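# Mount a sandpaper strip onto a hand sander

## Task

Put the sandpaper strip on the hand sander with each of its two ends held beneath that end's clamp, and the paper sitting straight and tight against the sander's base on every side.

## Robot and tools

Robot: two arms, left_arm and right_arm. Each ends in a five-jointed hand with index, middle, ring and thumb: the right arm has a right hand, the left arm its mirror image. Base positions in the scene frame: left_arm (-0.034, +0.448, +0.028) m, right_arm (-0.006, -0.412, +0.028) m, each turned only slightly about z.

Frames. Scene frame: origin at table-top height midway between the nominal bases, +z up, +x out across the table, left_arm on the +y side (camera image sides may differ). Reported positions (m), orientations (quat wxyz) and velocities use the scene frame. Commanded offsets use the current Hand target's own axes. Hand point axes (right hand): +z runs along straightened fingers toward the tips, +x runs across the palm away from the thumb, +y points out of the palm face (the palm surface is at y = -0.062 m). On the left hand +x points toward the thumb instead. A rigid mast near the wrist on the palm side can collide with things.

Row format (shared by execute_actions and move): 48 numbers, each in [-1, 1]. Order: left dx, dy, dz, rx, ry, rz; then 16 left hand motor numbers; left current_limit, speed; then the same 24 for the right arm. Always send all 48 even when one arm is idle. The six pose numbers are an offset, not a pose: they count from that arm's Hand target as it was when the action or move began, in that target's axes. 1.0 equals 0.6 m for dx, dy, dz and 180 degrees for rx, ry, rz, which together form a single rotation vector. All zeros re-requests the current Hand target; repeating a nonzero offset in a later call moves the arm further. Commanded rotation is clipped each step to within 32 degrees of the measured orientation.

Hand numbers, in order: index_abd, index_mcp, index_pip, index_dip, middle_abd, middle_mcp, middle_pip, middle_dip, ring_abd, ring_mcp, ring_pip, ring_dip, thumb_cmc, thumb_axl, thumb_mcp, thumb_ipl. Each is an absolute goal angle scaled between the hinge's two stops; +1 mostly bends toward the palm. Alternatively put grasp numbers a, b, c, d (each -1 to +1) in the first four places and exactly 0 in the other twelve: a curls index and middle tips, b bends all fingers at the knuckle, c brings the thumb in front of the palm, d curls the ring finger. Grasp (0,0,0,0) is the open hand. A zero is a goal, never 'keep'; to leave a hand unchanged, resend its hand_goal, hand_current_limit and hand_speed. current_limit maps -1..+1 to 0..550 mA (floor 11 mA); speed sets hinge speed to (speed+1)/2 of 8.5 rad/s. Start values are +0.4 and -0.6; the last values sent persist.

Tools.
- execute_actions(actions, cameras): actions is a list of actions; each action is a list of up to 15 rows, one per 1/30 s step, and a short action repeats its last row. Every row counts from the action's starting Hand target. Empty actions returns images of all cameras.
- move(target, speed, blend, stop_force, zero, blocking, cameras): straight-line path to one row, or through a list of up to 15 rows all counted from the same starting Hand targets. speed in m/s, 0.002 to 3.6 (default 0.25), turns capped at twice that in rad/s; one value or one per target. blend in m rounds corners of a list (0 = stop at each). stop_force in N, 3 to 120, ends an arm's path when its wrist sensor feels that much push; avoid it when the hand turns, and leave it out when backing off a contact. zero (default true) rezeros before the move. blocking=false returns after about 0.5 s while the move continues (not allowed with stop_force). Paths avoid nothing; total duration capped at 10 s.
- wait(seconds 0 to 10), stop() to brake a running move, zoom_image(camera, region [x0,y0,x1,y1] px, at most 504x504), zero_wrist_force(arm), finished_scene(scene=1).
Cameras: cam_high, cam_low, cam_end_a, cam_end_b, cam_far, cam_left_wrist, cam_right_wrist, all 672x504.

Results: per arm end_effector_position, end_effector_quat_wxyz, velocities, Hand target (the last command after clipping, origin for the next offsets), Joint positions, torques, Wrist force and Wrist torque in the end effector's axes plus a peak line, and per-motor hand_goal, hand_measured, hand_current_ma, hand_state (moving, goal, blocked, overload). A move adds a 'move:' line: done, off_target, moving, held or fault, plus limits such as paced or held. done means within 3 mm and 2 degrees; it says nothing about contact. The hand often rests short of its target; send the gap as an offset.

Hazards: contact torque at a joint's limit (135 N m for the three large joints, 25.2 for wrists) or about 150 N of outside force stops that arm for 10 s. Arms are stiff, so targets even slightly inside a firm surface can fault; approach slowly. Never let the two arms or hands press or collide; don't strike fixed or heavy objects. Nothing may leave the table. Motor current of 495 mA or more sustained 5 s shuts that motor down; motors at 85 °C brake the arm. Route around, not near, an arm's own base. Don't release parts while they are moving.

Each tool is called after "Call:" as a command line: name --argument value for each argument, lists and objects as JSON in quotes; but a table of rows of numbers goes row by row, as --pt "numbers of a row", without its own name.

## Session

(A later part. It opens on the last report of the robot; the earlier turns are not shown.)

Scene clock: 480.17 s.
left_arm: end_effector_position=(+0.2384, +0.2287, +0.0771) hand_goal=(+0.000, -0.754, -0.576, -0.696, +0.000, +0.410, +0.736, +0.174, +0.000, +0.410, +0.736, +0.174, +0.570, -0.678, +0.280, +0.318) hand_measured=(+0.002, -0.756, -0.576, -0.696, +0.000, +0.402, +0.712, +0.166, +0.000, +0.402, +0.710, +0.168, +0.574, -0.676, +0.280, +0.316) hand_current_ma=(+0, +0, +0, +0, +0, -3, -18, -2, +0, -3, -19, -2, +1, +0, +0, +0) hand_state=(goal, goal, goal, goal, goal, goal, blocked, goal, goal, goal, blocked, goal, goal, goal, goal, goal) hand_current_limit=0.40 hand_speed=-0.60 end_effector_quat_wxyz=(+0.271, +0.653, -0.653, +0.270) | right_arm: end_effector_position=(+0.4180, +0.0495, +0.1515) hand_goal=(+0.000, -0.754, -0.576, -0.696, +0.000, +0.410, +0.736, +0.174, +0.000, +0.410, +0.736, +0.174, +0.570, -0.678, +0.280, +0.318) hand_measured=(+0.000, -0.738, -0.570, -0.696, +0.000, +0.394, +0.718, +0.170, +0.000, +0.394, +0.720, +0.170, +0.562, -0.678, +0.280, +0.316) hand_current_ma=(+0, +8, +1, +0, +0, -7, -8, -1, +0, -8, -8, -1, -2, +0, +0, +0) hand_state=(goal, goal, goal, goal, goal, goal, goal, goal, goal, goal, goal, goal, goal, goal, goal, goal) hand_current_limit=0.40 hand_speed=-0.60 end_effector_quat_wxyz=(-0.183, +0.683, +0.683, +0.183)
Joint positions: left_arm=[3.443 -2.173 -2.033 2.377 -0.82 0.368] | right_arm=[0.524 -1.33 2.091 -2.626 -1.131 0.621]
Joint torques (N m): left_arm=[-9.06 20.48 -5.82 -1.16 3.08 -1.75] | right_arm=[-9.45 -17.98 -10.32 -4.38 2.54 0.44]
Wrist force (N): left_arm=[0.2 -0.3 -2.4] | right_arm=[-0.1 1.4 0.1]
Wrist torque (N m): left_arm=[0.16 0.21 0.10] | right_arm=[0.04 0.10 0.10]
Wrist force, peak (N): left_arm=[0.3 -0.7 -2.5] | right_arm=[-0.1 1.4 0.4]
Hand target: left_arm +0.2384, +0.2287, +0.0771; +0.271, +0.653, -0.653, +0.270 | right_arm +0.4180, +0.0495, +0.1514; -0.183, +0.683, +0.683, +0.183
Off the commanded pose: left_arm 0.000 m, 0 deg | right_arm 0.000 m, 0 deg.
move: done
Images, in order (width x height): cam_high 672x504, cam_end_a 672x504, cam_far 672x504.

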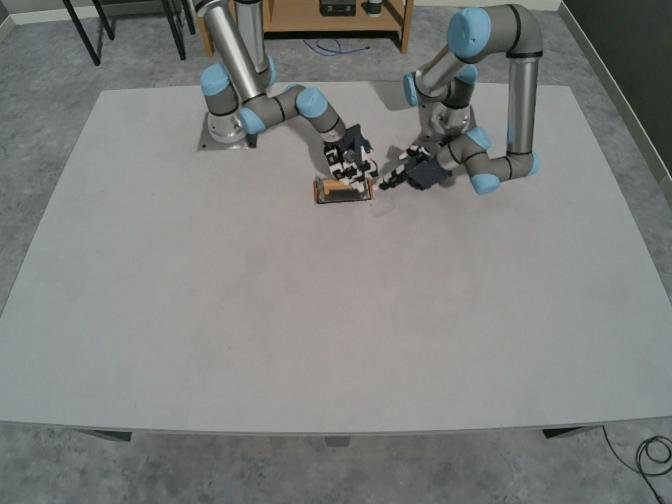

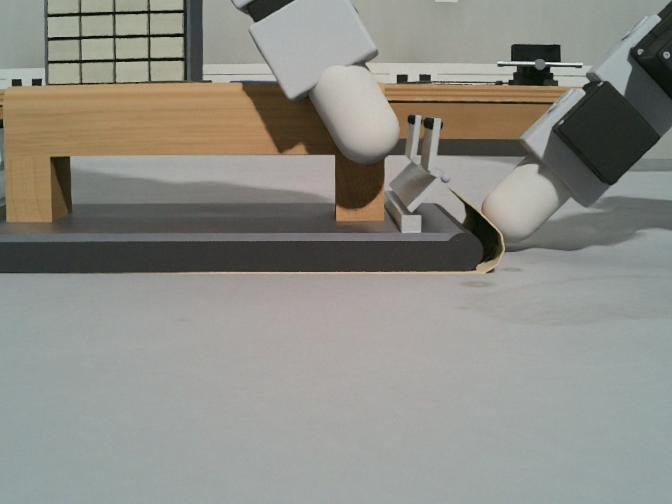

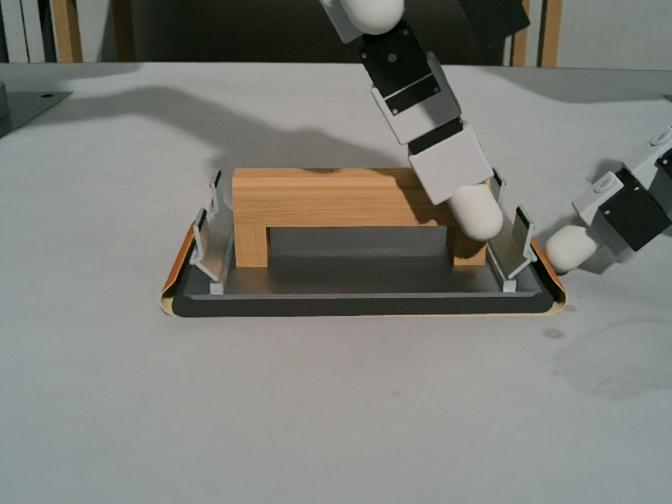

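Call:
move --pt "0.0047 -0.0007 0.0059 0 0 0 0.0 -0.754 -0.576 -0.696 0.0 0.411 0.737 0.174 0.0 0.411 0.737 0.174 0.571 -0.678 0.281 0.319 0.4 -0.6 0 0.0355 0.0248 0.0556 0 0 0.0 -0.754 -0.576 -0.696 0.0 0.411 0.737 0.174 0.0 0.411 0.737 0.174 0.571 -0.678 0.281 0.319 0.4 -0.6" --speed 0.05 --cameras '["cam_end_a", "cam_far"]'

Call:
zoom_image --camera "cam_end_a" --region '[340, 60, 600, 300]'

Call:
zoom_image --camera "cam_far" --region '[440, 120, 640, 330]'

Scene clock: 513.47 s.
left_arm: end_effector_position=(+0.2388, +0.2242, +0.0766) hand_goal=(+0.000, -0.754, -0.576, -0.696, +0.000, +0.410, +0.736, +0.174, +0.000, +0.410, +0.736, +0.174, +0.570, -0.678, +0.280, +0.318) hand_measured=(+0.000, -0.754, -0.576, -0.696, +0.000, +0.402, +0.712, +0.166, +0.000, +0.402, +0.710, +0.168, +0.574, -0.676, +0.280, +0.316) hand_current_ma=(+0, +0, +0, +0, +0, -3, -18, -2, +0, -3, -19, -2, +1, +0, +0, +0) hand_state=(goal, goal, goal, goal, goal, goal, blocked, goal, goal, goal, blocked, goal, goal, goal, goal, goal) hand_current_limit=0.40 hand_speed=-0.60 end_effector_quat_wxyz=(+0.271, +0.653, -0.653, +0.270) | right_arm: end_effector_position=(+0.4392, +0.0569, +0.1385) hand_goal=(+0.000, -0.754, -0.576, -0.696, +0.000, +0.410, +0.736, +0.174, +0.000, +0.410, +0.736, +0.174, +0.570, -0.678, +0.280, +0.318) hand_measured=(+0.000, -0.748, -0.572, -0.696, +0.000, +0.394, +0.718, +0.170, +0.000, +0.394, +0.720, +0.170, +0.562, -0.678, +0.280, +0.316) hand_current_ma=(+0, +2, +1, +0, +0, -7, -8, -1, +0, -8, -8, -1, -2, +0, +0, +0) hand_state=(goal, goal, goal, goal, goal, goal, goal, goal, goal, goal, goal, goal, goal, goal, goal, goal) hand_current_limit=0.40 hand_speed=-0.60 end_effector_quat_wxyz=(-0.242, +0.665, +0.696, +0.122)
Joint positions: left_arm=[3.429 -2.173 -2.029 2.386 -0.817 0.35] | right_arm=[0.465 -1.273 1.957 -2.349 -1.029 0.475]
Joint torques (N m): left_arm=[-9.25 22.36 18.08 -1.04 2.67 -1.64] | right_arm=[-11.27 -20.22 -22.01 -2.11 2.8 -2.05]
Wrist force (N): left_arm=[0.6 -0.2 -3.6] | right_arm=[-0.4 0.8 0.8]
Wrist torque (N m): left_arm=[0.25 0.27 0.12] | right_arm=[0.12 0.04 0.12]
Wrist force, peak (N): left_arm=[0.6 -0.5 -3.8] | right_arm=[-0.1 1.6 0.8]
Hand target: left_arm +0.2388, +0.2242, +0.0766; +0.271, +0.653, -0.653, +0.270 | right_arm +0.4393, +0.0569, +0.1385; -0.242, +0.665, +0.696, +0.122
Off the commanded pose: left_arm 0.000 m, 0 deg | right_arm 0.000 m, 0 deg.
move: done
Images, in order (width x height): cam_end_a 672x504, cam_far 672x504.

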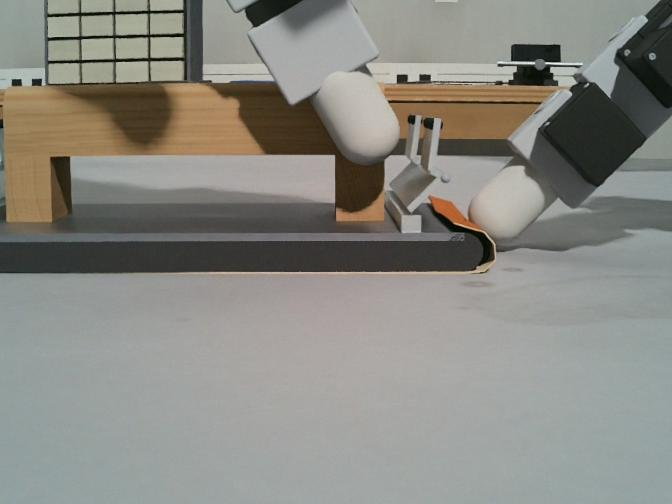

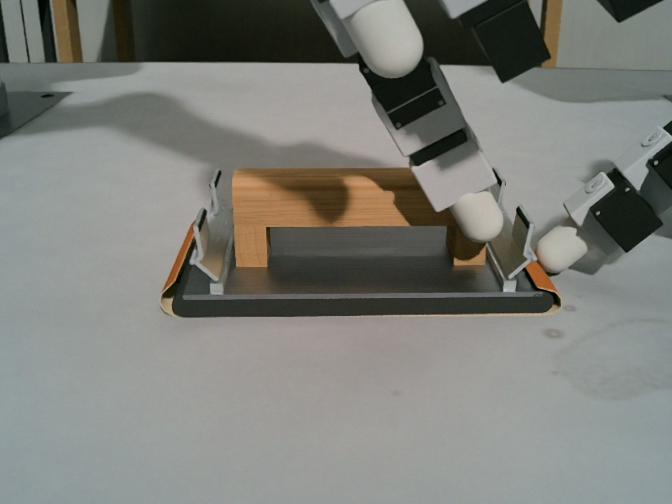

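Scaled by 1.938 from the camera's 672x504 image, which has a finer 960x720 frame.

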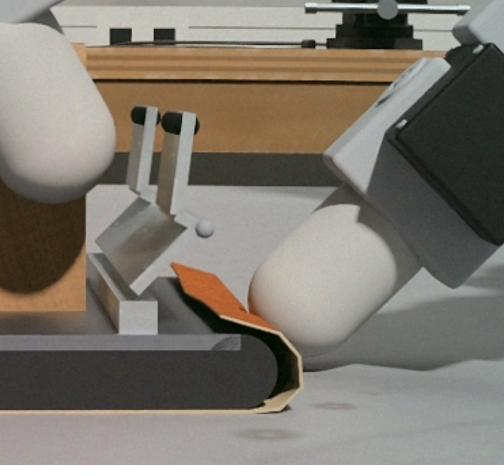

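Scaled by 2.400 from the camera's 672x504 image, which has a finer 960x720 frame.

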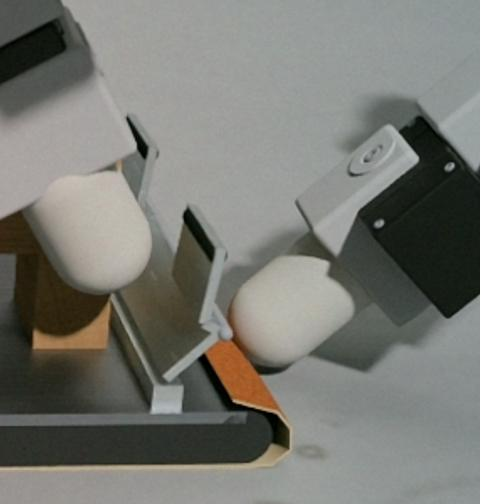

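Call:
move --pt "0.0012 -0.0003 0.0032 0 0 0 0.0 -0.754 -0.576 -0.696 0.0 0.411 0.737 0.174 0.0 0.411 0.737 0.174 0.571 -0.678 0.281 0.319 0.4 -0.6 0.0004 0.005 -0.0006 0 0 0 0.0 -0.754 -0.576 -0.696 0.0 0.411 0.737 0.174 0.0 0.411 0.737 0.174 0.571 -0.678 0.281 0.319 0.4 -0.6" --speed 0.03 --cameras '["cam_end_a", "cam_far"]'

Call:
zoom_image --camera "cam_end_a" --region '[340, 60, 600, 300]'

Scene clock: 540.07 s.
left_arm: end_effector_position=(+0.2390, +0.2224, +0.0757) hand_goal=(+0.000, -0.754, -0.576, -0.696, +0.000, +0.410, +0.736, +0.174, +0.000, +0.410, +0.736, +0.174, +0.570, -0.678, +0.280, +0.318) hand_measured=(+0.000, -0.754, -0.576, -0.696, +0.000, +0.402, +0.712, +0.166, +0.000, +0.402, +0.710, +0.168, +0.574, -0.676, +0.280, +0.316) hand_current_ma=(+0, +0, +0, +0, +0, -3, -18, -2, +0, -3, -19, -2, +1, +0, +0, +0) hand_state=(goal, goal, goal, goal, goal, goal, blocked, goal, goal, goal, blocked, goal, goal, goal, goal, goal) hand_current_limit=0.40 hand_speed=-0.60 end_effector_quat_wxyz=(+0.271, +0.653, -0.653, +0.270) | right_arm: end_effector_position=(+0.4422, +0.0572, +0.1385) hand_goal=(+0.000, -0.754, -0.576, -0.696, +0.000, +0.410, +0.736, +0.174, +0.000, +0.410, +0.736, +0.174, +0.570, -0.678, +0.280, +0.318) hand_measured=(+0.000, -0.748, -0.572, -0.696, +0.000, +0.394, +0.718, +0.170, +0.000, +0.394, +0.720, +0.170, +0.562, -0.678, +0.280, +0.316) hand_current_ma=(+0, +2, +1, +0, +0, -7, -8, -1, +0, -8, -8, -1, -2, +0, +0, +0) hand_state=(goal, goal, goal, goal, goal, goal, goal, goal, goal, goal, goal, goal, goal, goal, goal, goal) hand_current_limit=0.40 hand_speed=-0.60 end_effector_quat_wxyz=(-0.242, +0.665, +0.696, +0.122)
Joint positions: left_arm=[3.424 -2.174 -2.028 2.391 -0.815 0.343] | right_arm=[0.462 -1.269 1.95 -2.345 -1.028 0.473]
Joint torques (N m): left_arm=[-8 19.23 16.74 -0.68 2.51 -1.68] | right_arm=[-10.32 -23.97 -25.7 -1.96 2.26 -2.02]
Wrist force (N): left_arm=[0.3 -0.2 -7.3] | right_arm=[-0.6 0.6 0.7]
Wrist torque (N m): left_arm=[0.55 0.30 0.11] | right_arm=[0.11 0.07 0.10]
Wrist force, peak (N): left_arm=[0.3 -0.3 -7.4] | right_arm=[-0.8 1.0 0.7]
Hand target: left_arm +0.2390, +0.2223, +0.0757; +0.271, +0.653, -0.653, +0.270 | right_arm +0.4423, +0.0572, +0.1385; -0.242, +0.665, +0.696, +0.122
Off the commanded pose: left_arm 0.000 m, 0 deg | right_arm 0.000 m, 0 deg.
move: done
Images, in order (width x height): cam_end_a 672x504, cam_far 672x504.

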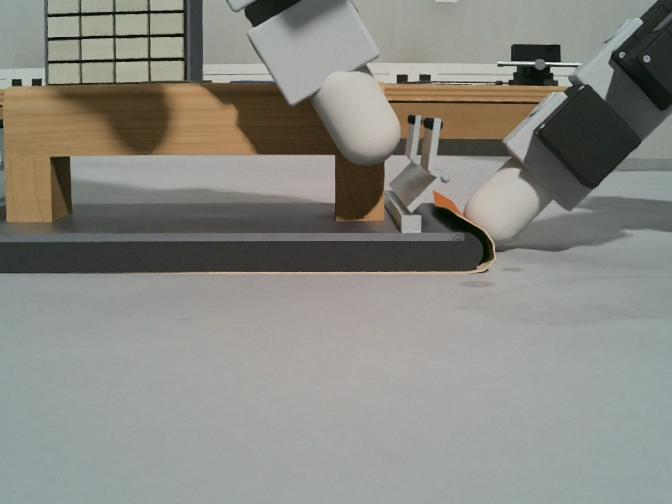

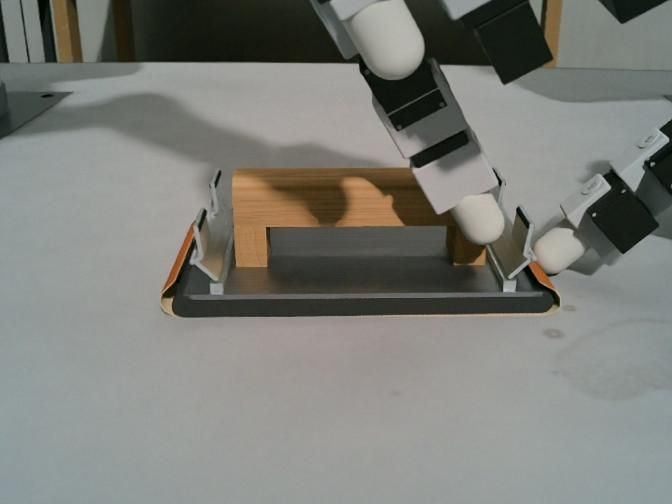

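Scaled by 1.938 from the camera's 672x504 image, which has a finer 960x720 frame.

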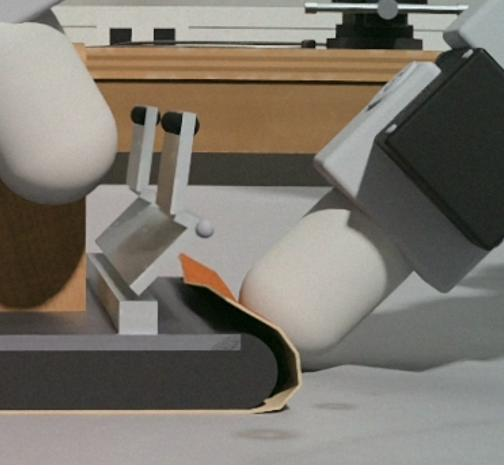

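Call:
move --pt "0 0 0 0 0 0 0.0 -0.754 -0.576 -0.696 0.0 0.411 0.737 0.174 0.0 0.411 0.737 0.174 0.571 -0.678 0.281 0.319 0.4 -0.6 0.011 0.0002 0.008 0 0 0 0.0 -0.754 -0.576 -0.696 0.0 0.411 0.737 0.174 0.0 0.411 0.737 0.174 0.571 -0.678 0.281 0.319 0.4 -0.6" --pt "0 0 0 0 0 0 0.0 -0.754 -0.576 -0.696 0.0 0.411 0.737 0.174 0.0 0.411 0.737 0.174 0.571 -0.678 0.281 0.319 0.4 -0.6 0.0232 0.0002 0.0151 0 0 0 0.0 -0.754 -0.576 -0.696 0.0 0.411 0.737 0.174 0.0 0.411 0.737 0.174 0.571 -0.678 0.281 0.319 0.4 -0.6" --speed 0.03 --blend 0.002 --cameras '["cam_end_a", "cam_far"]'

Call:
zoom_image --camera "cam_end_a" --region '[340, 60, 600, 300]'

Call:
zoom_image --camera "cam_far" --region '[440, 120, 640, 330]'

Scene clock: 563.57 s.
left_arm: end_effector_position=(+0.2390, +0.2223, +0.0757) hand_goal=(+0.000, -0.754, -0.576, -0.696, +0.000, +0.410, +0.736, +0.174, +0.000, +0.410, +0.736, +0.174, +0.570, -0.678, +0.280, +0.318) hand_measured=(+0.006, -0.752, -0.576, -0.696, +0.000, +0.402, +0.712, +0.166, +0.000, +0.402, +0.710, +0.168, +0.574, -0.676, +0.280, +0.316) hand_current_ma=(+2, +0, +0, +0, +0, -3, -18, -2, +0, -3, -19, -2, +1, +0, +0, +0) hand_state=(goal, goal, goal, goal, goal, goal, blocked, goal, goal, goal, blocked, goal, goal, goal, goal, goal) hand_current_limit=0.40 hand_speed=-0.60 end_effector_quat_wxyz=(+0.271, +0.653, -0.653, +0.270) | right_arm: end_effector_position=(+0.4408, +0.0736, +0.1377) hand_goal=(+0.000, -0.754, -0.576, -0.696, +0.000, +0.410, +0.736, +0.174, +0.000, +0.410, +0.736, +0.174, +0.570, -0.678, +0.280, +0.318) hand_measured=(-0.060, -0.748, -0.574, -0.696, +0.000, +0.394, +0.718, +0.170, +0.000, +0.394, +0.720, +0.170, +0.562, -0.678, +0.280, +0.316) hand_current_ma=(-60, +1, +0, +0, +0, -7, -8, -1, +0, -8, -8, -1, -2, +0, +0, +0) hand_state=(blocked, goal, goal, goal, goal, goal, goal, goal, goal, goal, goal, goal, goal, goal, goal, goal) hand_current_limit=0.40 hand_speed=-0.60 end_effector_quat_wxyz=(-0.242, +0.665, +0.696, +0.122)
Joint positions: left_arm=[3.424 -2.175 -2.028 2.391 -0.815 0.343] | right_arm=[0.49 -1.244 1.922 -2.359 -1.031 0.505]
Joint torques (N m): left_arm=[-9.68 19.67 18.33 -0.87 2.97 -1.62] | right_arm=[11.79 -18.13 -24.19 -5.07 0.29 1.23]
Wrist force (N): left_arm=[-0.6 -0.2 -8.9] | right_arm=[-3.3 0.3 -6.1]
Wrist torque (N m): left_arm=[0.68 0.31 0.08] | right_arm=[0.68 -0.47 -0.20]
Wrist force, peak (N): left_arm=[0.0 -0.2 -9.7] | right_arm=[-2.7 -0.1 -6.9]
Hand target: left_arm +0.2390, +0.2223, +0.0757; +0.271, +0.653, -0.653, +0.270 | right_arm +0.4408, +0.0737, +0.1377; -0.242, +0.665, +0.696, +0.122
Off the commanded pose: left_arm 0.000 m, 0 deg | right_arm 0.000 m, 0 deg.
move: done
Images, in order (width x height): cam_end_a 672x504, cam_far 672x504.

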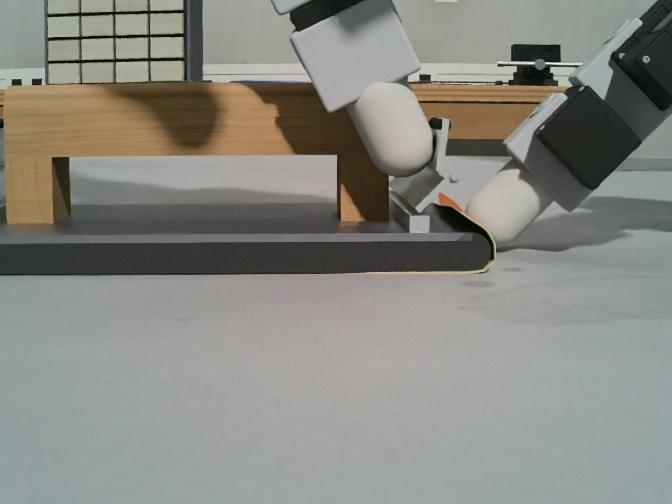

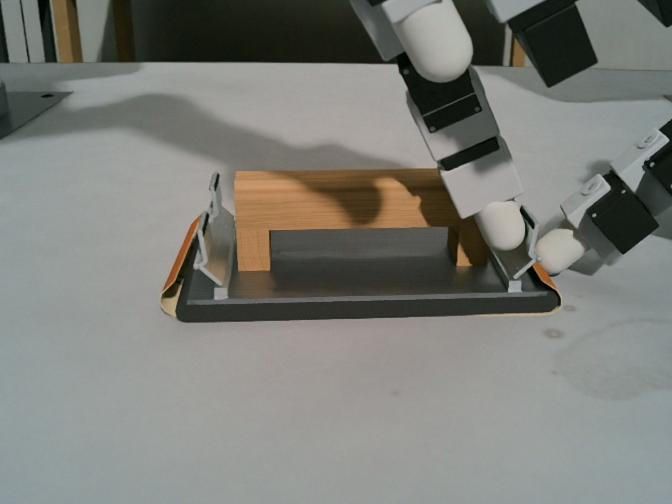

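Scaled by 1.938 from the camera's 672x504 image, which has a finer 960x720 frame.

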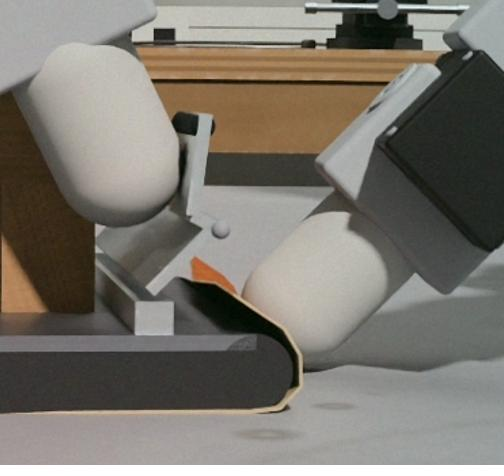

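Scaled by 2.400 from the camera's 672x504 image, which has a finer 960x720 frame.

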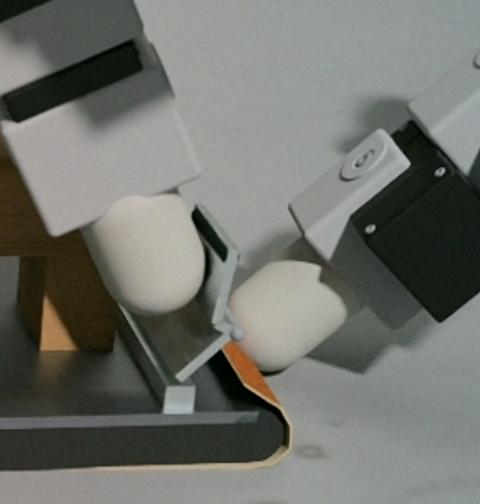

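Call:
move --pt "-0.0070 0.0009 -0.0070 0 0 0 0.0 -0.754 -0.576 -0.696 0.0 0.411 0.737 0.174 0.0 0.411 0.737 0.174 0.571 -0.678 0.281 0.319 0.4 -0.6 -0.0198 0 -0.0117 0 0 0 0.0 -0.754 -0.576 -0.696 0.0 0.411 0.737 0.174 0.0 0.411 0.737 0.174 0.571 -0.678 0.281 0.319 0.4 -0.6" --pt "-0.0091 -0.0323 -0.0091 0 0 0 0.0 -0.754 -0.576 -0.696 0.0 0.411 0.737 0.174 0.0 0.411 0.737 0.174 0.571 -0.678 0.281 0.319 0.4 -0.6 -0.0198 0 -0.0117 0 0 0 0.0 -0.754 -0.576 -0.696 0.0 0.411 0.737 0.174 0.0 0.411 0.737 0.174 0.571 -0.678 0.281 0.319 0.4 -0.6" --pt "-0.0035 -0.0330 -0.0035 0 0 0 0.0 -0.754 -0.576 -0.696 0.0 0.411 0.737 0.174 0.0 0.411 0.737 0.174 0.571 -0.678 0.281 0.319 0.4 -0.6 -0.0198 0 -0.0117 0 0 0 0.0 -0.754 -0.576 -0.696 0.0 0.411 0.737 0.174 0.0 0.411 0.737 0.174 0.571 -0.678 0.281 0.319 0.4 -0.6" --speed 0.04 --cameras '["cam_end_a", "cam_far"]'

Call:
zoom_image --camera "cam_end_a" --region '[340, 60, 600, 300]'

Call:
zoom_image --camera "cam_far" --region '[440, 120, 640, 330]'

Scene clock: 611.17 s.
left_arm: end_effector_position=(+0.2587, +0.2254, +0.0757) hand_goal=(+0.000, -0.754, -0.576, -0.696, +0.000, +0.410, +0.736, +0.174, +0.000, +0.410, +0.736, +0.174, +0.570, -0.678, +0.280, +0.318) hand_measured=(+0.000, -0.752, -0.576, -0.696, +0.000, +0.402, +0.712, +0.166, +0.000, +0.402, +0.710, +0.168, +0.574, -0.676, +0.280, +0.316) hand_current_ma=(+0, +0, +0, +0, +0, -3, -18, -2, +0, -3, -19, -2, +1, +0, +0, +0) hand_state=(goal, goal, goal, goal, goal, goal, blocked, goal, goal, goal, blocked, goal, goal, goal, goal, goal) hand_current_limit=0.40 hand_speed=-0.60 end_effector_quat_wxyz=(+0.271, +0.653, -0.653, +0.270) | right_arm: end_effector_position=(+0.4420, +0.0600, +0.1377) hand_goal=(+0.000, -0.754, -0.576, -0.696, +0.000, +0.410, +0.736, +0.174, +0.000, +0.410, +0.736, +0.174, +0.570, -0.678, +0.280, +0.318) hand_measured=(-0.008, -0.748, -0.574, -0.696, +0.000, +0.394, +0.718, +0.170, +0.000, +0.394, +0.720, +0.170, +0.562, -0.678, +0.280, +0.316) hand_current_ma=(-2, +1, +0, +0, +0, -7, -8, -1, +0, -8, -8, -1, -2, +0, +0, +0) hand_state=(goal, goal, goal, goal, goal, goal, goal, goal, goal, goal, goal, goal, goal, goal, goal, goal) hand_current_limit=0.40 hand_speed=-0.60 end_effector_quat_wxyz=(-0.242, +0.665, +0.696, +0.122)
Joint positions: left_arm=[3.418 -2.201 -1.967 2.361 -0.814 0.336] | right_arm=[0.467 -1.263 1.946 -2.349 -1.029 0.478]
Joint torques (N m): left_arm=[-9.51 48.07 20.02 -1.02 2.87 -1.79] | right_arm=[-9.56 -41.95 -10.33 -1.77 2.49 -1.99]
Wrist force (N): left_arm=[-0.2 -0.3 -4.5] | right_arm=[-0.5 0.5 0.8]
Wrist torque (N m): left_arm=[0.29 0.27 0.09] | right_arm=[0.09 0.05 0.10]
Wrist force, peak (N): left_arm=[0.1 -0.1 -9.8] | right_arm=[-2.9 0.1 -7.4]
Hand target: left_arm +0.2588, +0.2253, +0.0757; +0.271, +0.653, -0.653, +0.270 | right_arm +0.4420, +0.0600, +0.1377; -0.242, +0.665, +0.696, +0.122
Off the commanded pose: left_arm 0.000 m, 0 deg | right_arm 0.000 m, 0 deg.
move: done
Images, in order (width x height): cam_end_a 672x504, cam_far 672x504.

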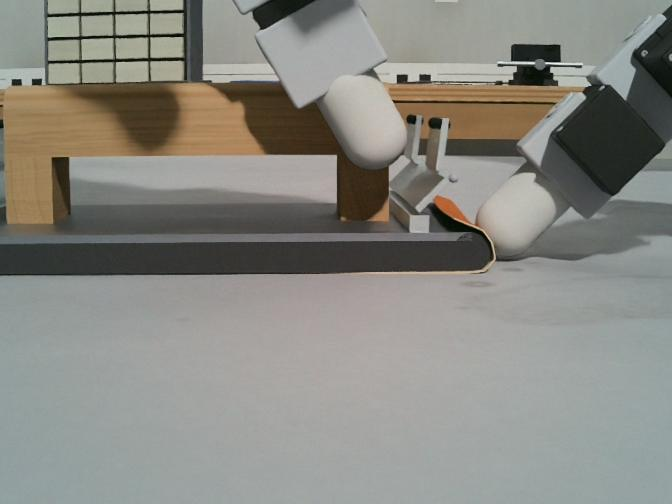

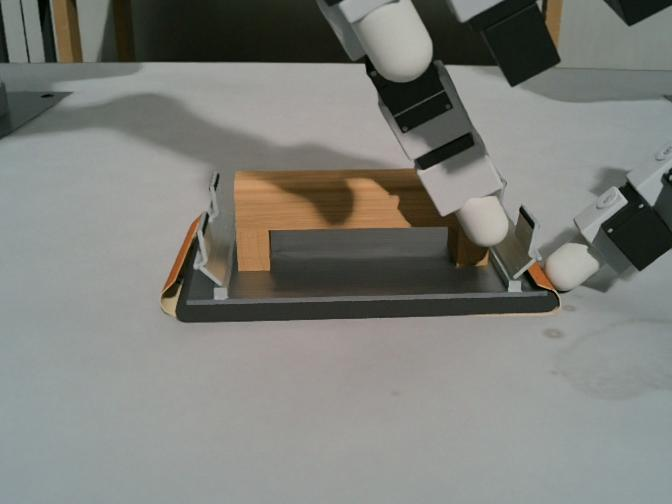

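Scaled by 1.938 from the camera's 672x504 image, which has a finer 960x720 frame.

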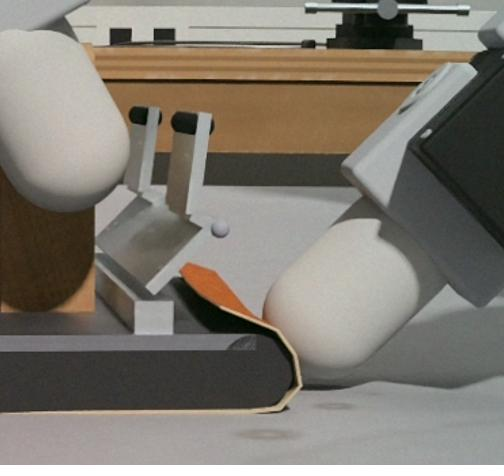

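Scaled by 2.400 from the camera's 672x504 image, which has a finer 960x720 frame.

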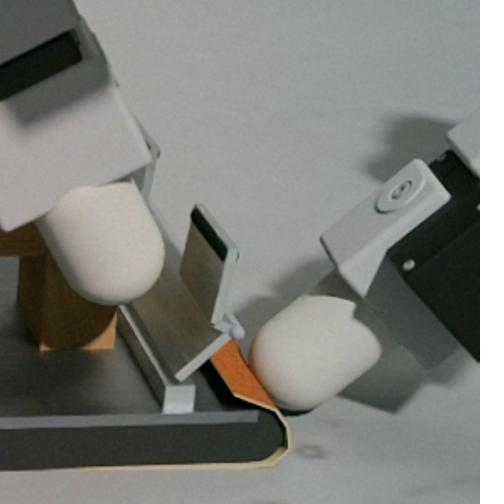

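Call:
move --pt "0.0041 -0.0005 0.0041 0 0 0 0.0 -0.754 -0.576 -0.696 0.0 0.411 0.737 0.174 0.0 0.411 0.737 0.174 0.571 -0.678 0.281 0.319 0.4 -0.6 0 0 0 0 0 0 0.0 -0.754 -0.576 -0.696 0.0 0.411 0.737 0.174 0.0 0.411 0.737 0.174 0.571 -0.678 0.281 0.319 0.4 -0.6" --speed 0.02 --cameras '["cam_end_a", "cam_far"]'

Call:
zoom_image --camera "cam_end_a" --region '[340, 60, 600, 300]'

Scene clock: 671.23 s.
left_arm: end_effector_position=(+0.2591, +0.2219, +0.0757) hand_goal=(+0.000, -0.754, -0.576, -0.696, +0.000, +0.410, +0.736, +0.174, +0.000, +0.410, +0.736, +0.174, +0.570, -0.678, +0.280, +0.318) hand_measured=(+0.000, -0.752, -0.576, -0.696, +0.000, +0.402, +0.712, +0.166, +0.000, +0.402, +0.710, +0.168, +0.574, -0.676, +0.280, +0.316) hand_current_ma=(+0, +0, +0, +0, +0, -3, -18, -2, +0, -3, -19, -2, +1, +0, +0, +0) hand_state=(goal, goal, goal, goal, goal, goal, blocked, goal, goal, goal, blocked, goal, goal, goal, goal, goal) hand_current_limit=0.40 hand_speed=-0.60 end_effector_quat_wxyz=(+0.271, +0.653, -0.653, +0.270) | right_arm: end_effector_position=(+0.4420, +0.0600, +0.1377) hand_goal=(+0.000, -0.754, -0.576, -0.696, +0.000, +0.410, +0.736, +0.174, +0.000, +0.410, +0.736, +0.174, +0.570, -0.678, +0.280, +0.318) hand_measured=(-0.008, -0.748, -0.574, -0.696, +0.000, +0.394, +0.718, +0.170, +0.000, +0.394, +0.720, +0.170, +0.562, -0.678, +0.280, +0.316) hand_current_ma=(-2, +1, +0, +0, +0, -7, -8, -1, +0, -8, -8, -1, -2, +0, +0, +0) hand_state=(goal, goal, goal, goal, goal, goal, goal, goal, goal, goal, goal, goal, goal, goal, goal, goal) hand_current_limit=0.40 hand_speed=-0.60 end_effector_quat_wxyz=(-0.242, +0.665, +0.696, +0.122)
Joint positions: left_arm=[3.409 -2.2 -1.964 2.366 -0.812 0.323] | right_arm=[0.467 -1.263 1.946 -2.349 -1.029 0.478]
Joint torques (N m): left_arm=[-10.35 48.33 18.77 -0.59 2.87 -1.43] | right_arm=[-10.07 -42.42 -10.07 -2.02 2.67 -1.85]
Wrist force (N): left_arm=[0.2 -0.1 -7.0] | right_arm=[-0.5 0.5 0.8]
Wrist torque (N m): left_arm=[0.55 0.32 0.13] | right_arm=[0.10 0.05 0.10]
Wrist force, peak (N): left_arm=[0.7 -0.4 -8.1] | right_arm=[-1.0 0.4 0.9]
Hand target: left_arm +0.2591, +0.2218, +0.0757; +0.271, +0.653, -0.653, +0.270 | right_arm +0.4420, +0.0600, +0.1377; -0.242, +0.665, +0.696, +0.122
Off the commanded pose: left_arm 0.000 m, 0 deg | right_arm 0.000 m, 0 deg.
move: done
Images, in order (width x height): cam_end_a 672x504, cam_far 672x504.

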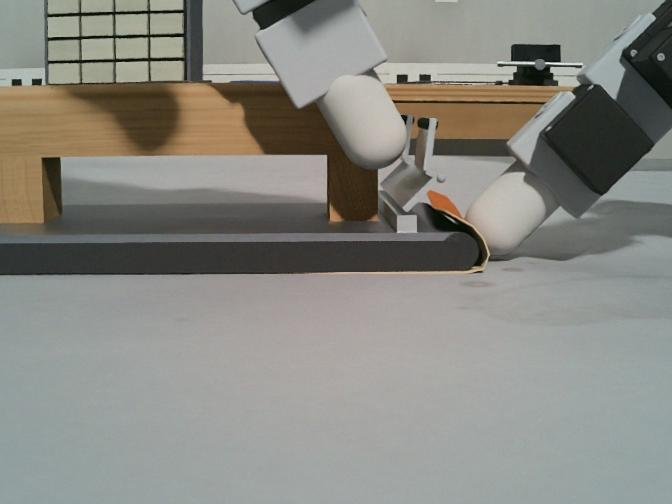

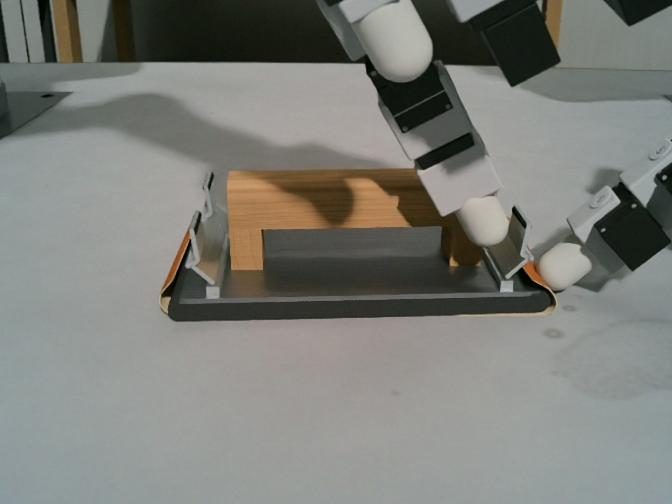

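Scaled by 1.938 from the camera's 672x504 image, which has a finer 960x720 frame.

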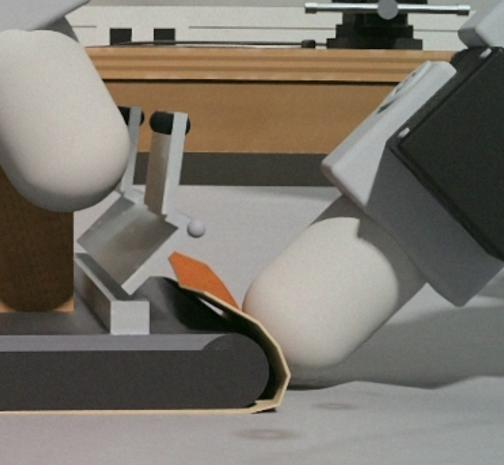

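Call:
move --pt "0 0 0 0 0 0 0.0 -0.754 -0.576 -0.696 0.0 0.411 0.737 0.174 0.0 0.411 0.737 0.174 0.571 -0.678 0.281 0.319 0.4 -0.6 0.0006 0.0082 -0.0011 0 0 0 0.0 -0.754 -0.576 -0.696 0.0 0.411 0.737 0.174 0.0 0.411 0.737 0.174 0.571 -0.678 0.281 0.319 0.4 -0.6" --pt "0 0 0 0 0 0 0.0 -0.754 -0.576 -0.696 0.0 0.411 0.737 0.174 0.0 0.411 0.737 0.174 0.571 -0.678 0.281 0.319 0.4 -0.6 -0.1308 0.0096 -0.0666 0 0 0 0.0 -0.754 -0.576 -0.696 0.0 0.411 0.737 0.174 0.0 0.411 0.737 0.174 0.571 -0.678 0.281 0.319 0.4 -0.6" --pt "0 0 0 0 0 0 0.0 -0.754 -0.576 -0.696 0.0 0.411 0.737 0.174 0.0 0.411 0.737 0.174 0.571 -0.678 0.281 0.319 0.4 -0.6 -0.1324 -0.0118 -0.0638 0 0 0 0.0 -0.754 -0.576 -0.696 0.0 0.411 0.737 0.174 0.0 0.411 0.737 0.174 0.571 -0.678 0.281 0.319 0.4 -0.6" --speed '[0.1, 0.1, 0.025]' --blend 0.003 --cameras '["cam_end_a", "cam_far"]'

Call:
zoom_image --camera "cam_end_a" --region '[340, 60, 600, 300]'

Call:
zoom_image --camera "cam_far" --region '[150, 140, 400, 330]'

Scene clock: 697.57 s.
left_arm: end_effector_position=(+0.2591, +0.2218, +0.0757) hand_goal=(+0.000, -0.754, -0.576, -0.696, +0.000, +0.410, +0.736, +0.174, +0.000, +0.410, +0.736, +0.174, +0.570, -0.678, +0.280, +0.318) hand_measured=(+0.000, -0.752, -0.576, -0.696, +0.000, +0.402, +0.712, +0.166, +0.000, +0.402, +0.710, +0.168, +0.574, -0.676, +0.280, +0.316) hand_current_ma=(+0, +0, +0, +0, +0, -3, -18, -2, +0, -3, -19, -2, +1, +0, +0, +0) hand_state=(goal, goal, goal, goal, goal, goal, blocked, goal, goal, goal, blocked, goal, goal, goal, goal, goal) hand_current_limit=0.40 hand_speed=-0.60 end_effector_quat_wxyz=(+0.271, +0.653, -0.653, +0.270) | right_arm: end_effector_position=(+0.4418, -0.0283, +0.1318) hand_goal=(+0.000, -0.754, -0.576, -0.696, +0.000, +0.410, +0.736, +0.174, +0.000, +0.410, +0.736, +0.174, +0.570, -0.678, +0.280, +0.318) hand_measured=(+0.018, -0.720, -0.580, -0.696, +0.000, +0.394, +0.718, +0.170, +0.000, +0.394, +0.720, +0.170, +0.562, -0.678, +0.280, +0.316) hand_current_ma=(+8, +29, -1, +0, +0, -7, -8, -1, +0, -8, -8, -1, -2, +0, +0, +0) hand_state=(goal, blocked, goal, goal, goal, goal, goal, goal, goal, goal, goal, goal, goal, goal, goal, goal) hand_current_limit=0.40 hand_speed=-0.60 end_effector_quat_wxyz=(-0.242, +0.665, +0.696, +0.122)
Joint positions: left_arm=[3.409 -2.2 -1.964 2.367 -0.812 0.322] | right_arm=[0.307 -1.386 2.098 -2.281 -1.021 0.291]
Joint torques (N m): left_arm=[-8.46 47.92 19.88 -0.87 2.41 -1.81] | right_arm=[13.13 -30.87 -4.31 -2.25 2.22 1.72]
Wrist force (N): left_arm=[-0.1 -0.4 -6.7] | right_arm=[3.0 4.2 -10.0]
Wrist torque (N m): left_arm=[0.48 0.36 0.12] | right_arm=[0.89 -0.06 0.18]
Wrist force, peak (N): left_arm=[1.0 -0.2 -8.0] | right_arm=[3.2 4.4 -10.7]
Hand target: left_arm +0.2591, +0.2218, +0.0757; +0.271, +0.653, -0.653, +0.270 | right_arm +0.4417, -0.0283, +0.1317; -0.242, +0.665, +0.696, +0.122
Off the commanded pose: left_arm 0.000 m, 0 deg | right_arm 0.000 m, 0 deg.
move: done; blend cut to 0.0025 m at target 1
Images, in order (width x height): cam_end_a 672x504, cam_far 672x504.

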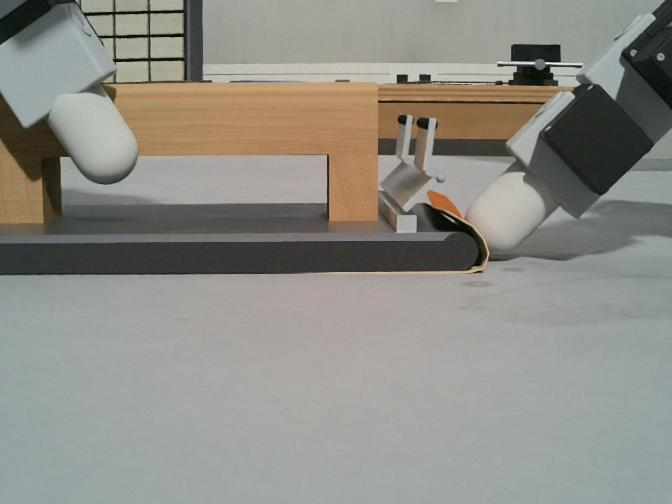

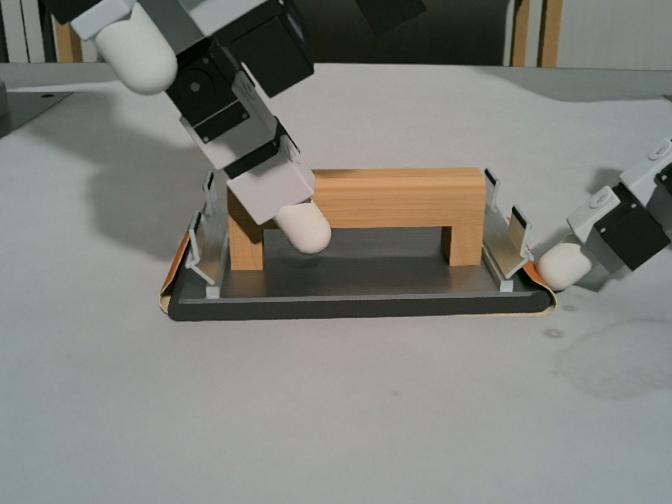

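Scaled by 1.938 from the camera's 672x504 image, which has a finer 960x720 frame.

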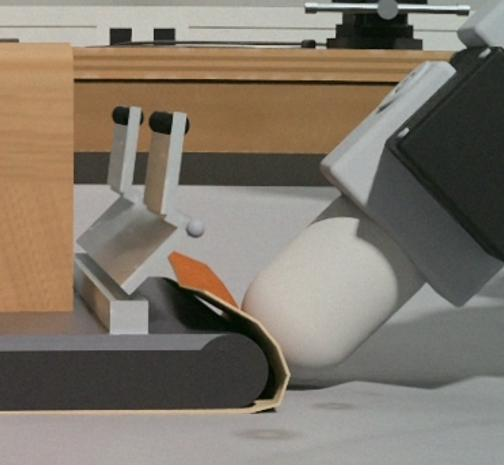

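Scaled by 2.016 from the camera's 672x504 image, which has a finer 960x720 frame.

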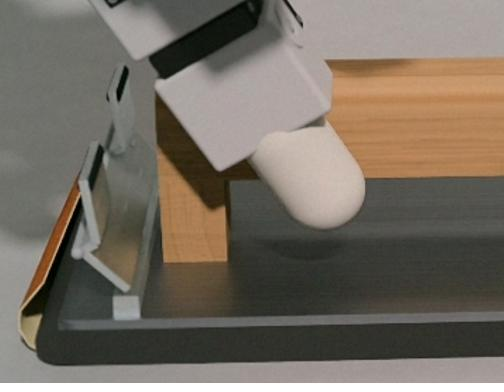

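Call:
move --pt "0 0 0 0 0 0 0.0 -0.754 -0.576 -0.696 0.0 0.411 0.737 0.174 0.0 0.411 0.737 0.174 0.571 -0.678 0.281 0.319 0.4 -0.6 0.0015 0.0198 -0.0026 0 0 0 0.0 -0.754 -0.576 -0.696 0.0 0.411 0.737 0.174 0.0 0.411 0.737 0.174 0.571 -0.678 0.281 0.319 0.4 -0.6" --pt "0 0 0 0 0 0 0.0 -0.754 -0.576 -0.696 0.0 0.411 0.737 0.174 0.0 0.411 0.737 0.174 0.571 -0.678 0.281 0.319 0.4 -0.6 -0.0158 0.0758 -0.0226 0 0 0 0.0 -0.754 -0.576 -0.696 0.0 0.411 0.737 0.174 0.0 0.411 0.737 0.174 0.571 -0.678 0.281 0.319 0.4 -0.6" --pt "0 0 0 0 0 0 0.0 -0.754 -0.576 -0.696 0.0 0.411 0.737 0.174 0.0 0.411 0.737 0.174 0.571 -0.678 0.281 0.319 0.4 -0.6 -0.0345 0.0814 0.0094 0 0 0 0.0 -0.754 -0.576 -0.696 0.0 0.411 0.737 0.174 0.0 0.411 0.737 0.174 0.571 -0.678 0.281 0.319 0.4 -0.6" --pt "0 0 0 0 0 0 0.0 -0.754 -0.576 -0.696 0.0 0.411 0.737 0.174 0.0 0.411 0.737 0.174 0.571 -0.678 0.281 0.319 0.4 -0.6 -0.0365 0.0551 0.0128 0 0 0 0.0 -0.754 -0.576 -0.696 0.0 0.411 0.737 0.174 0.0 0.411 0.737 0.174 0.571 -0.678 0.281 0.319 0.4 -0.6" --speed '[0.1, 0.12, 0.06, 0.02]' --blend 0.003 --cameras '["cam_end_b", "cam_far"]'

Call:
zoom_image --camera "cam_far" --region '[150, 140, 400, 330]'

Scene clock: 718.73 s.
left_arm: end_effector_position=(+0.2591, +0.2218, +0.0757) hand_goal=(+0.000, -0.754, -0.576, -0.696, +0.000, +0.410, +0.736, +0.174, +0.000, +0.410, +0.736, +0.174, +0.570, -0.678, +0.280, +0.318) hand_measured=(+0.000, -0.752, -0.576, -0.696, +0.000, +0.402, +0.712, +0.166, +0.000, +0.402, +0.710, +0.168, +0.574, -0.676, +0.280, +0.316) hand_current_ma=(+0, +0, +0, +0, +0, -3, -18, -2, +0, -3, -19, -2, +1, +0, +0, +0) hand_state=(goal, goal, goal, goal, goal, goal, blocked, goal, goal, goal, blocked, goal, goal, goal, goal, goal) hand_current_limit=0.40 hand_speed=-0.60 end_effector_quat_wxyz=(+0.271, +0.653, -0.653, +0.270) | right_arm: end_effector_position=(+0.4730, -0.0406, +0.1092) hand_goal=(+0.000, -0.754, -0.576, -0.696, +0.000, +0.410, +0.736, +0.174, +0.000, +0.410, +0.736, +0.174, +0.570, -0.678, +0.280, +0.318) hand_measured=(+0.002, -0.726, -0.562, -0.692, +0.000, +0.394, +0.718, +0.170, +0.000, +0.394, +0.720, +0.170, +0.562, -0.678, +0.280, +0.316) hand_current_ma=(+0, +21, +5, +1, +0, -7, -8, -1, +0, -8, -8, -1, -2, +0, +0, +0) hand_state=(goal, blocked, goal, goal, goal, goal, goal, goal, goal, goal, goal, goal, goal, goal, goal, goal) hand_current_limit=0.40 hand_speed=-0.60 end_effector_quat_wxyz=(-0.242, +0.665, +0.696, +0.122)
Joint positions: left_arm=[3.409 -2.2 -1.964 2.367 -0.812 0.322] | right_arm=[0.263 -1.31 2.066 -2.298 -1.022 0.239]
Joint torques (N m): left_arm=[-10.32 47.71 20.38 -0.55 1.89 -1.5] | right_arm=[10.79 -37.6 -10.19 -3.79 2.44 1.62]
Wrist force (N): left_arm=[0.5 -0.2 -7.1] | right_arm=[0.1 1.3 -0.2]
Wrist torque (N m): left_arm=[0.52 0.34 0.12] | right_arm=[0.04 0.01 -0.03]
Wrist force, peak (N): left_arm=[1.0 -0.4 -7.9] | right_arm=[3.6 4.6 -11.4]
Hand target: left_arm +0.2591, +0.2218, +0.0757; +0.271, +0.653, -0.653, +0.270 | right_arm +0.4729, -0.0406, +0.1092; -0.242, +0.665, +0.696, +0.122
Off the commanded pose: left_arm 0.000 m, 0 deg | right_arm 0.000 m, 0 deg.
move: done
Images, in order (width x height): cam_end_b 672x504, cam_far 672x504.

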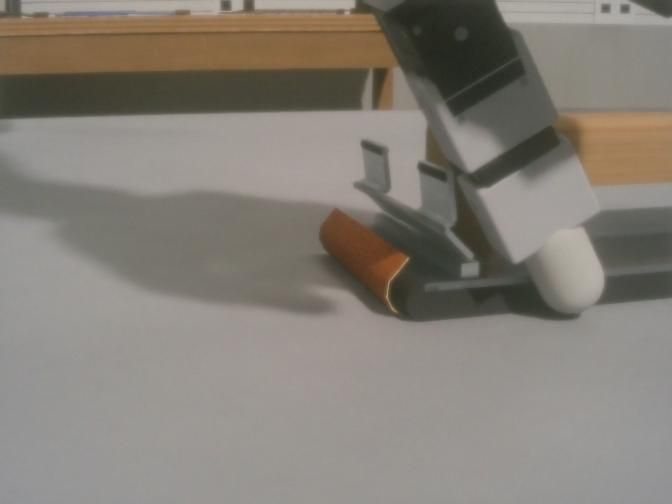

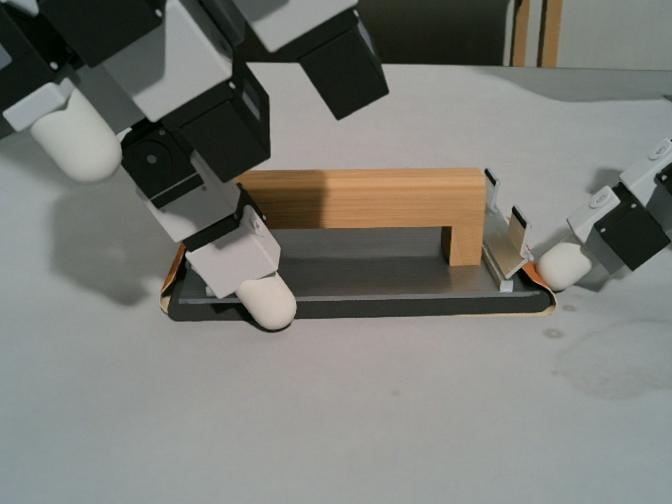

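Scaled by 2.016 from the camera's 672x504 image, which has a finer 960x720 frame.

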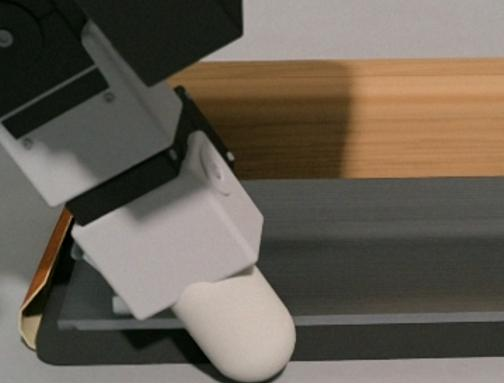

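Call:
move --target '[0,0,0,0,0,0, 0.0, -0.754, -0.576, -0.696, 0.0, 0.411, 0.737, 0.174, 0.0, 0.411, 0.737, 0.174, 0.571, -0.678, 0.281, 0.319, 0.4, -0.6, -0.0013,-0.0165,0.0022, 0, 0, 0, 0.0, -0.754, -0.576, -0.696, 0.0, 0.411, 0.737, 0.174, 0.0, 0.411, 0.737, 0.174, 0.571, -0.678, 0.281, 0.319, 0.4, -0.6]' --speed 0.02 --cameras '["cam_end_a", "cam_far"]'

Call:
zoom_image --camera "cam_far" --region '[150, 140, 400, 330]'

Scene clock: 727.67 s.
left_arm: end_effector_position=(+0.2591, +0.2218, +0.0757) hand_goal=(+0.000, -0.754, -0.576, -0.696, +0.000, +0.410, +0.736, +0.174, +0.000, +0.410, +0.736, +0.174, +0.570, -0.678, +0.280, +0.318) hand_measured=(-0.002, -0.752, -0.576, -0.696, +0.000, +0.402, +0.712, +0.166, +0.000, +0.402, +0.710, +0.168, +0.574, -0.676, +0.280, +0.316) hand_current_ma=(+0, +0, +0, +0, +0, -3, -18, -2, +0, -3, -19, -2, +1, +0, +0, +0) hand_state=(goal, goal, goal, goal, goal, goal, blocked, goal, goal, goal, blocked, goal, goal, goal, goal, goal) hand_current_limit=0.40 hand_speed=-0.60 end_effector_quat_wxyz=(+0.271, +0.653, -0.653, +0.270) | right_arm: end_effector_position=(+0.4630, -0.0415, +0.1092) hand_goal=(+0.000, -0.754, -0.576, -0.696, +0.000, +0.410, +0.736, +0.174, +0.000, +0.410, +0.736, +0.174, +0.570, -0.678, +0.280, +0.318) hand_measured=(-0.004, -0.706, -0.550, -0.686, +0.000, +0.394, +0.718, +0.170, +0.000, +0.394, +0.720, +0.170, +0.562, -0.678, +0.280, +0.316) hand_current_ma=(-1, +56, +16, +3, +0, -7, -8, -1, +0, -8, -8, -1, -2, +0, +0, +0) hand_state=(goal, blocked, blocked, goal, goal, goal, goal, goal, goal, goal, goal, goal, goal, goal, goal, goal) hand_current_limit=0.40 hand_speed=-0.60 end_effector_quat_wxyz=(-0.242, +0.665, +0.696, +0.122)
Joint positions: left_arm=[3.409 -2.2 -1.964 2.367 -0.812 0.322] | right_arm=[0.267 -1.328 2.091 -2.308 -1.022 0.244]
Joint torques (N m): left_arm=[-7.57 46.92 19.27 -0.87 1.63 -1.5] | right_arm=[10.83 -36.78 -8.7 -3.74 2.74 1.58]
Wrist force (N): left_arm=[0.4 0.1 -4.6] | right_arm=[-0.5 2.5 -0.4]
Wrist torque (N m): left_arm=[0.37 0.31 0.14] | right_arm=[0.02 -0.10 -0.09]
Wrist force, peak (N): left_arm=[1.0 -0.3 -7.8] | right_arm=[-0.8 2.5 -0.6]
Hand target: left_arm +0.2591, +0.2218, +0.0757; +0.271, +0.653, -0.653, +0.270 | right_arm +0.4629, -0.0415, +0.1092; -0.242, +0.665, +0.696, +0.122
Off the commanded pose: left_arm 0.000 m, 0 deg | right_arm 0.000 m, 0 deg.
move: done
Images, in order (width x height): cam_end_a 672x504, cam_far 672x504.

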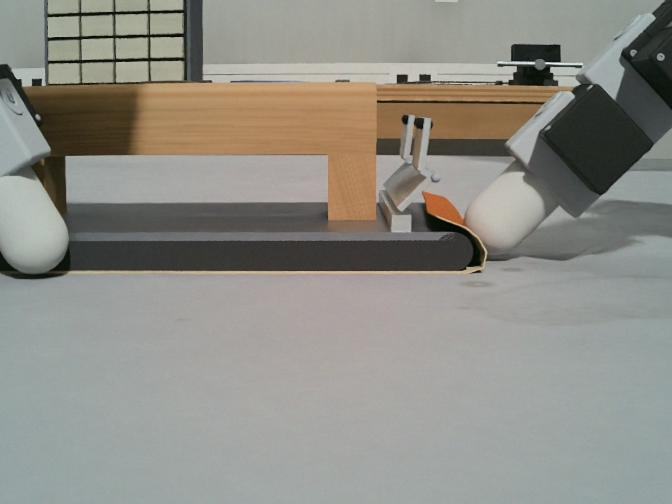

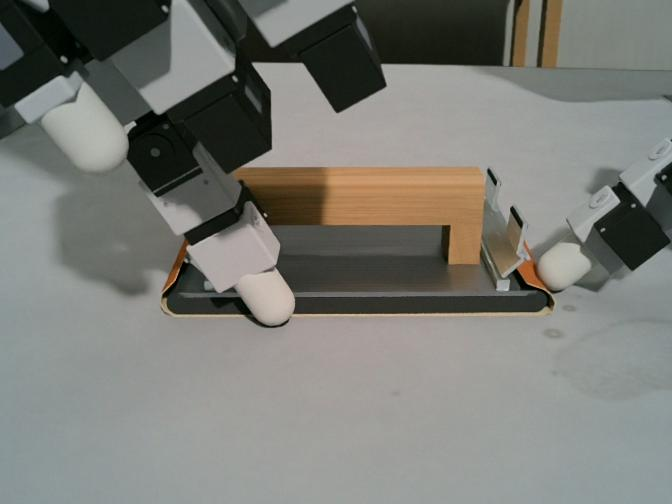

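Scaled by 2.016 from the camera's 672x504 image, which has a finer 960x720 frame.

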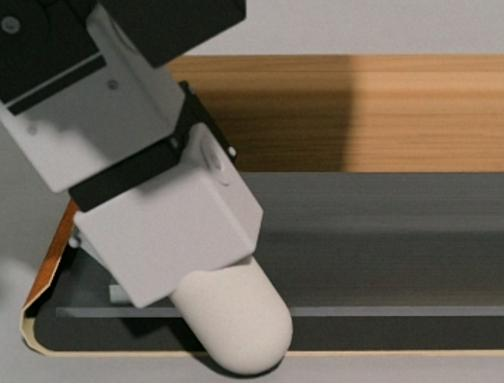

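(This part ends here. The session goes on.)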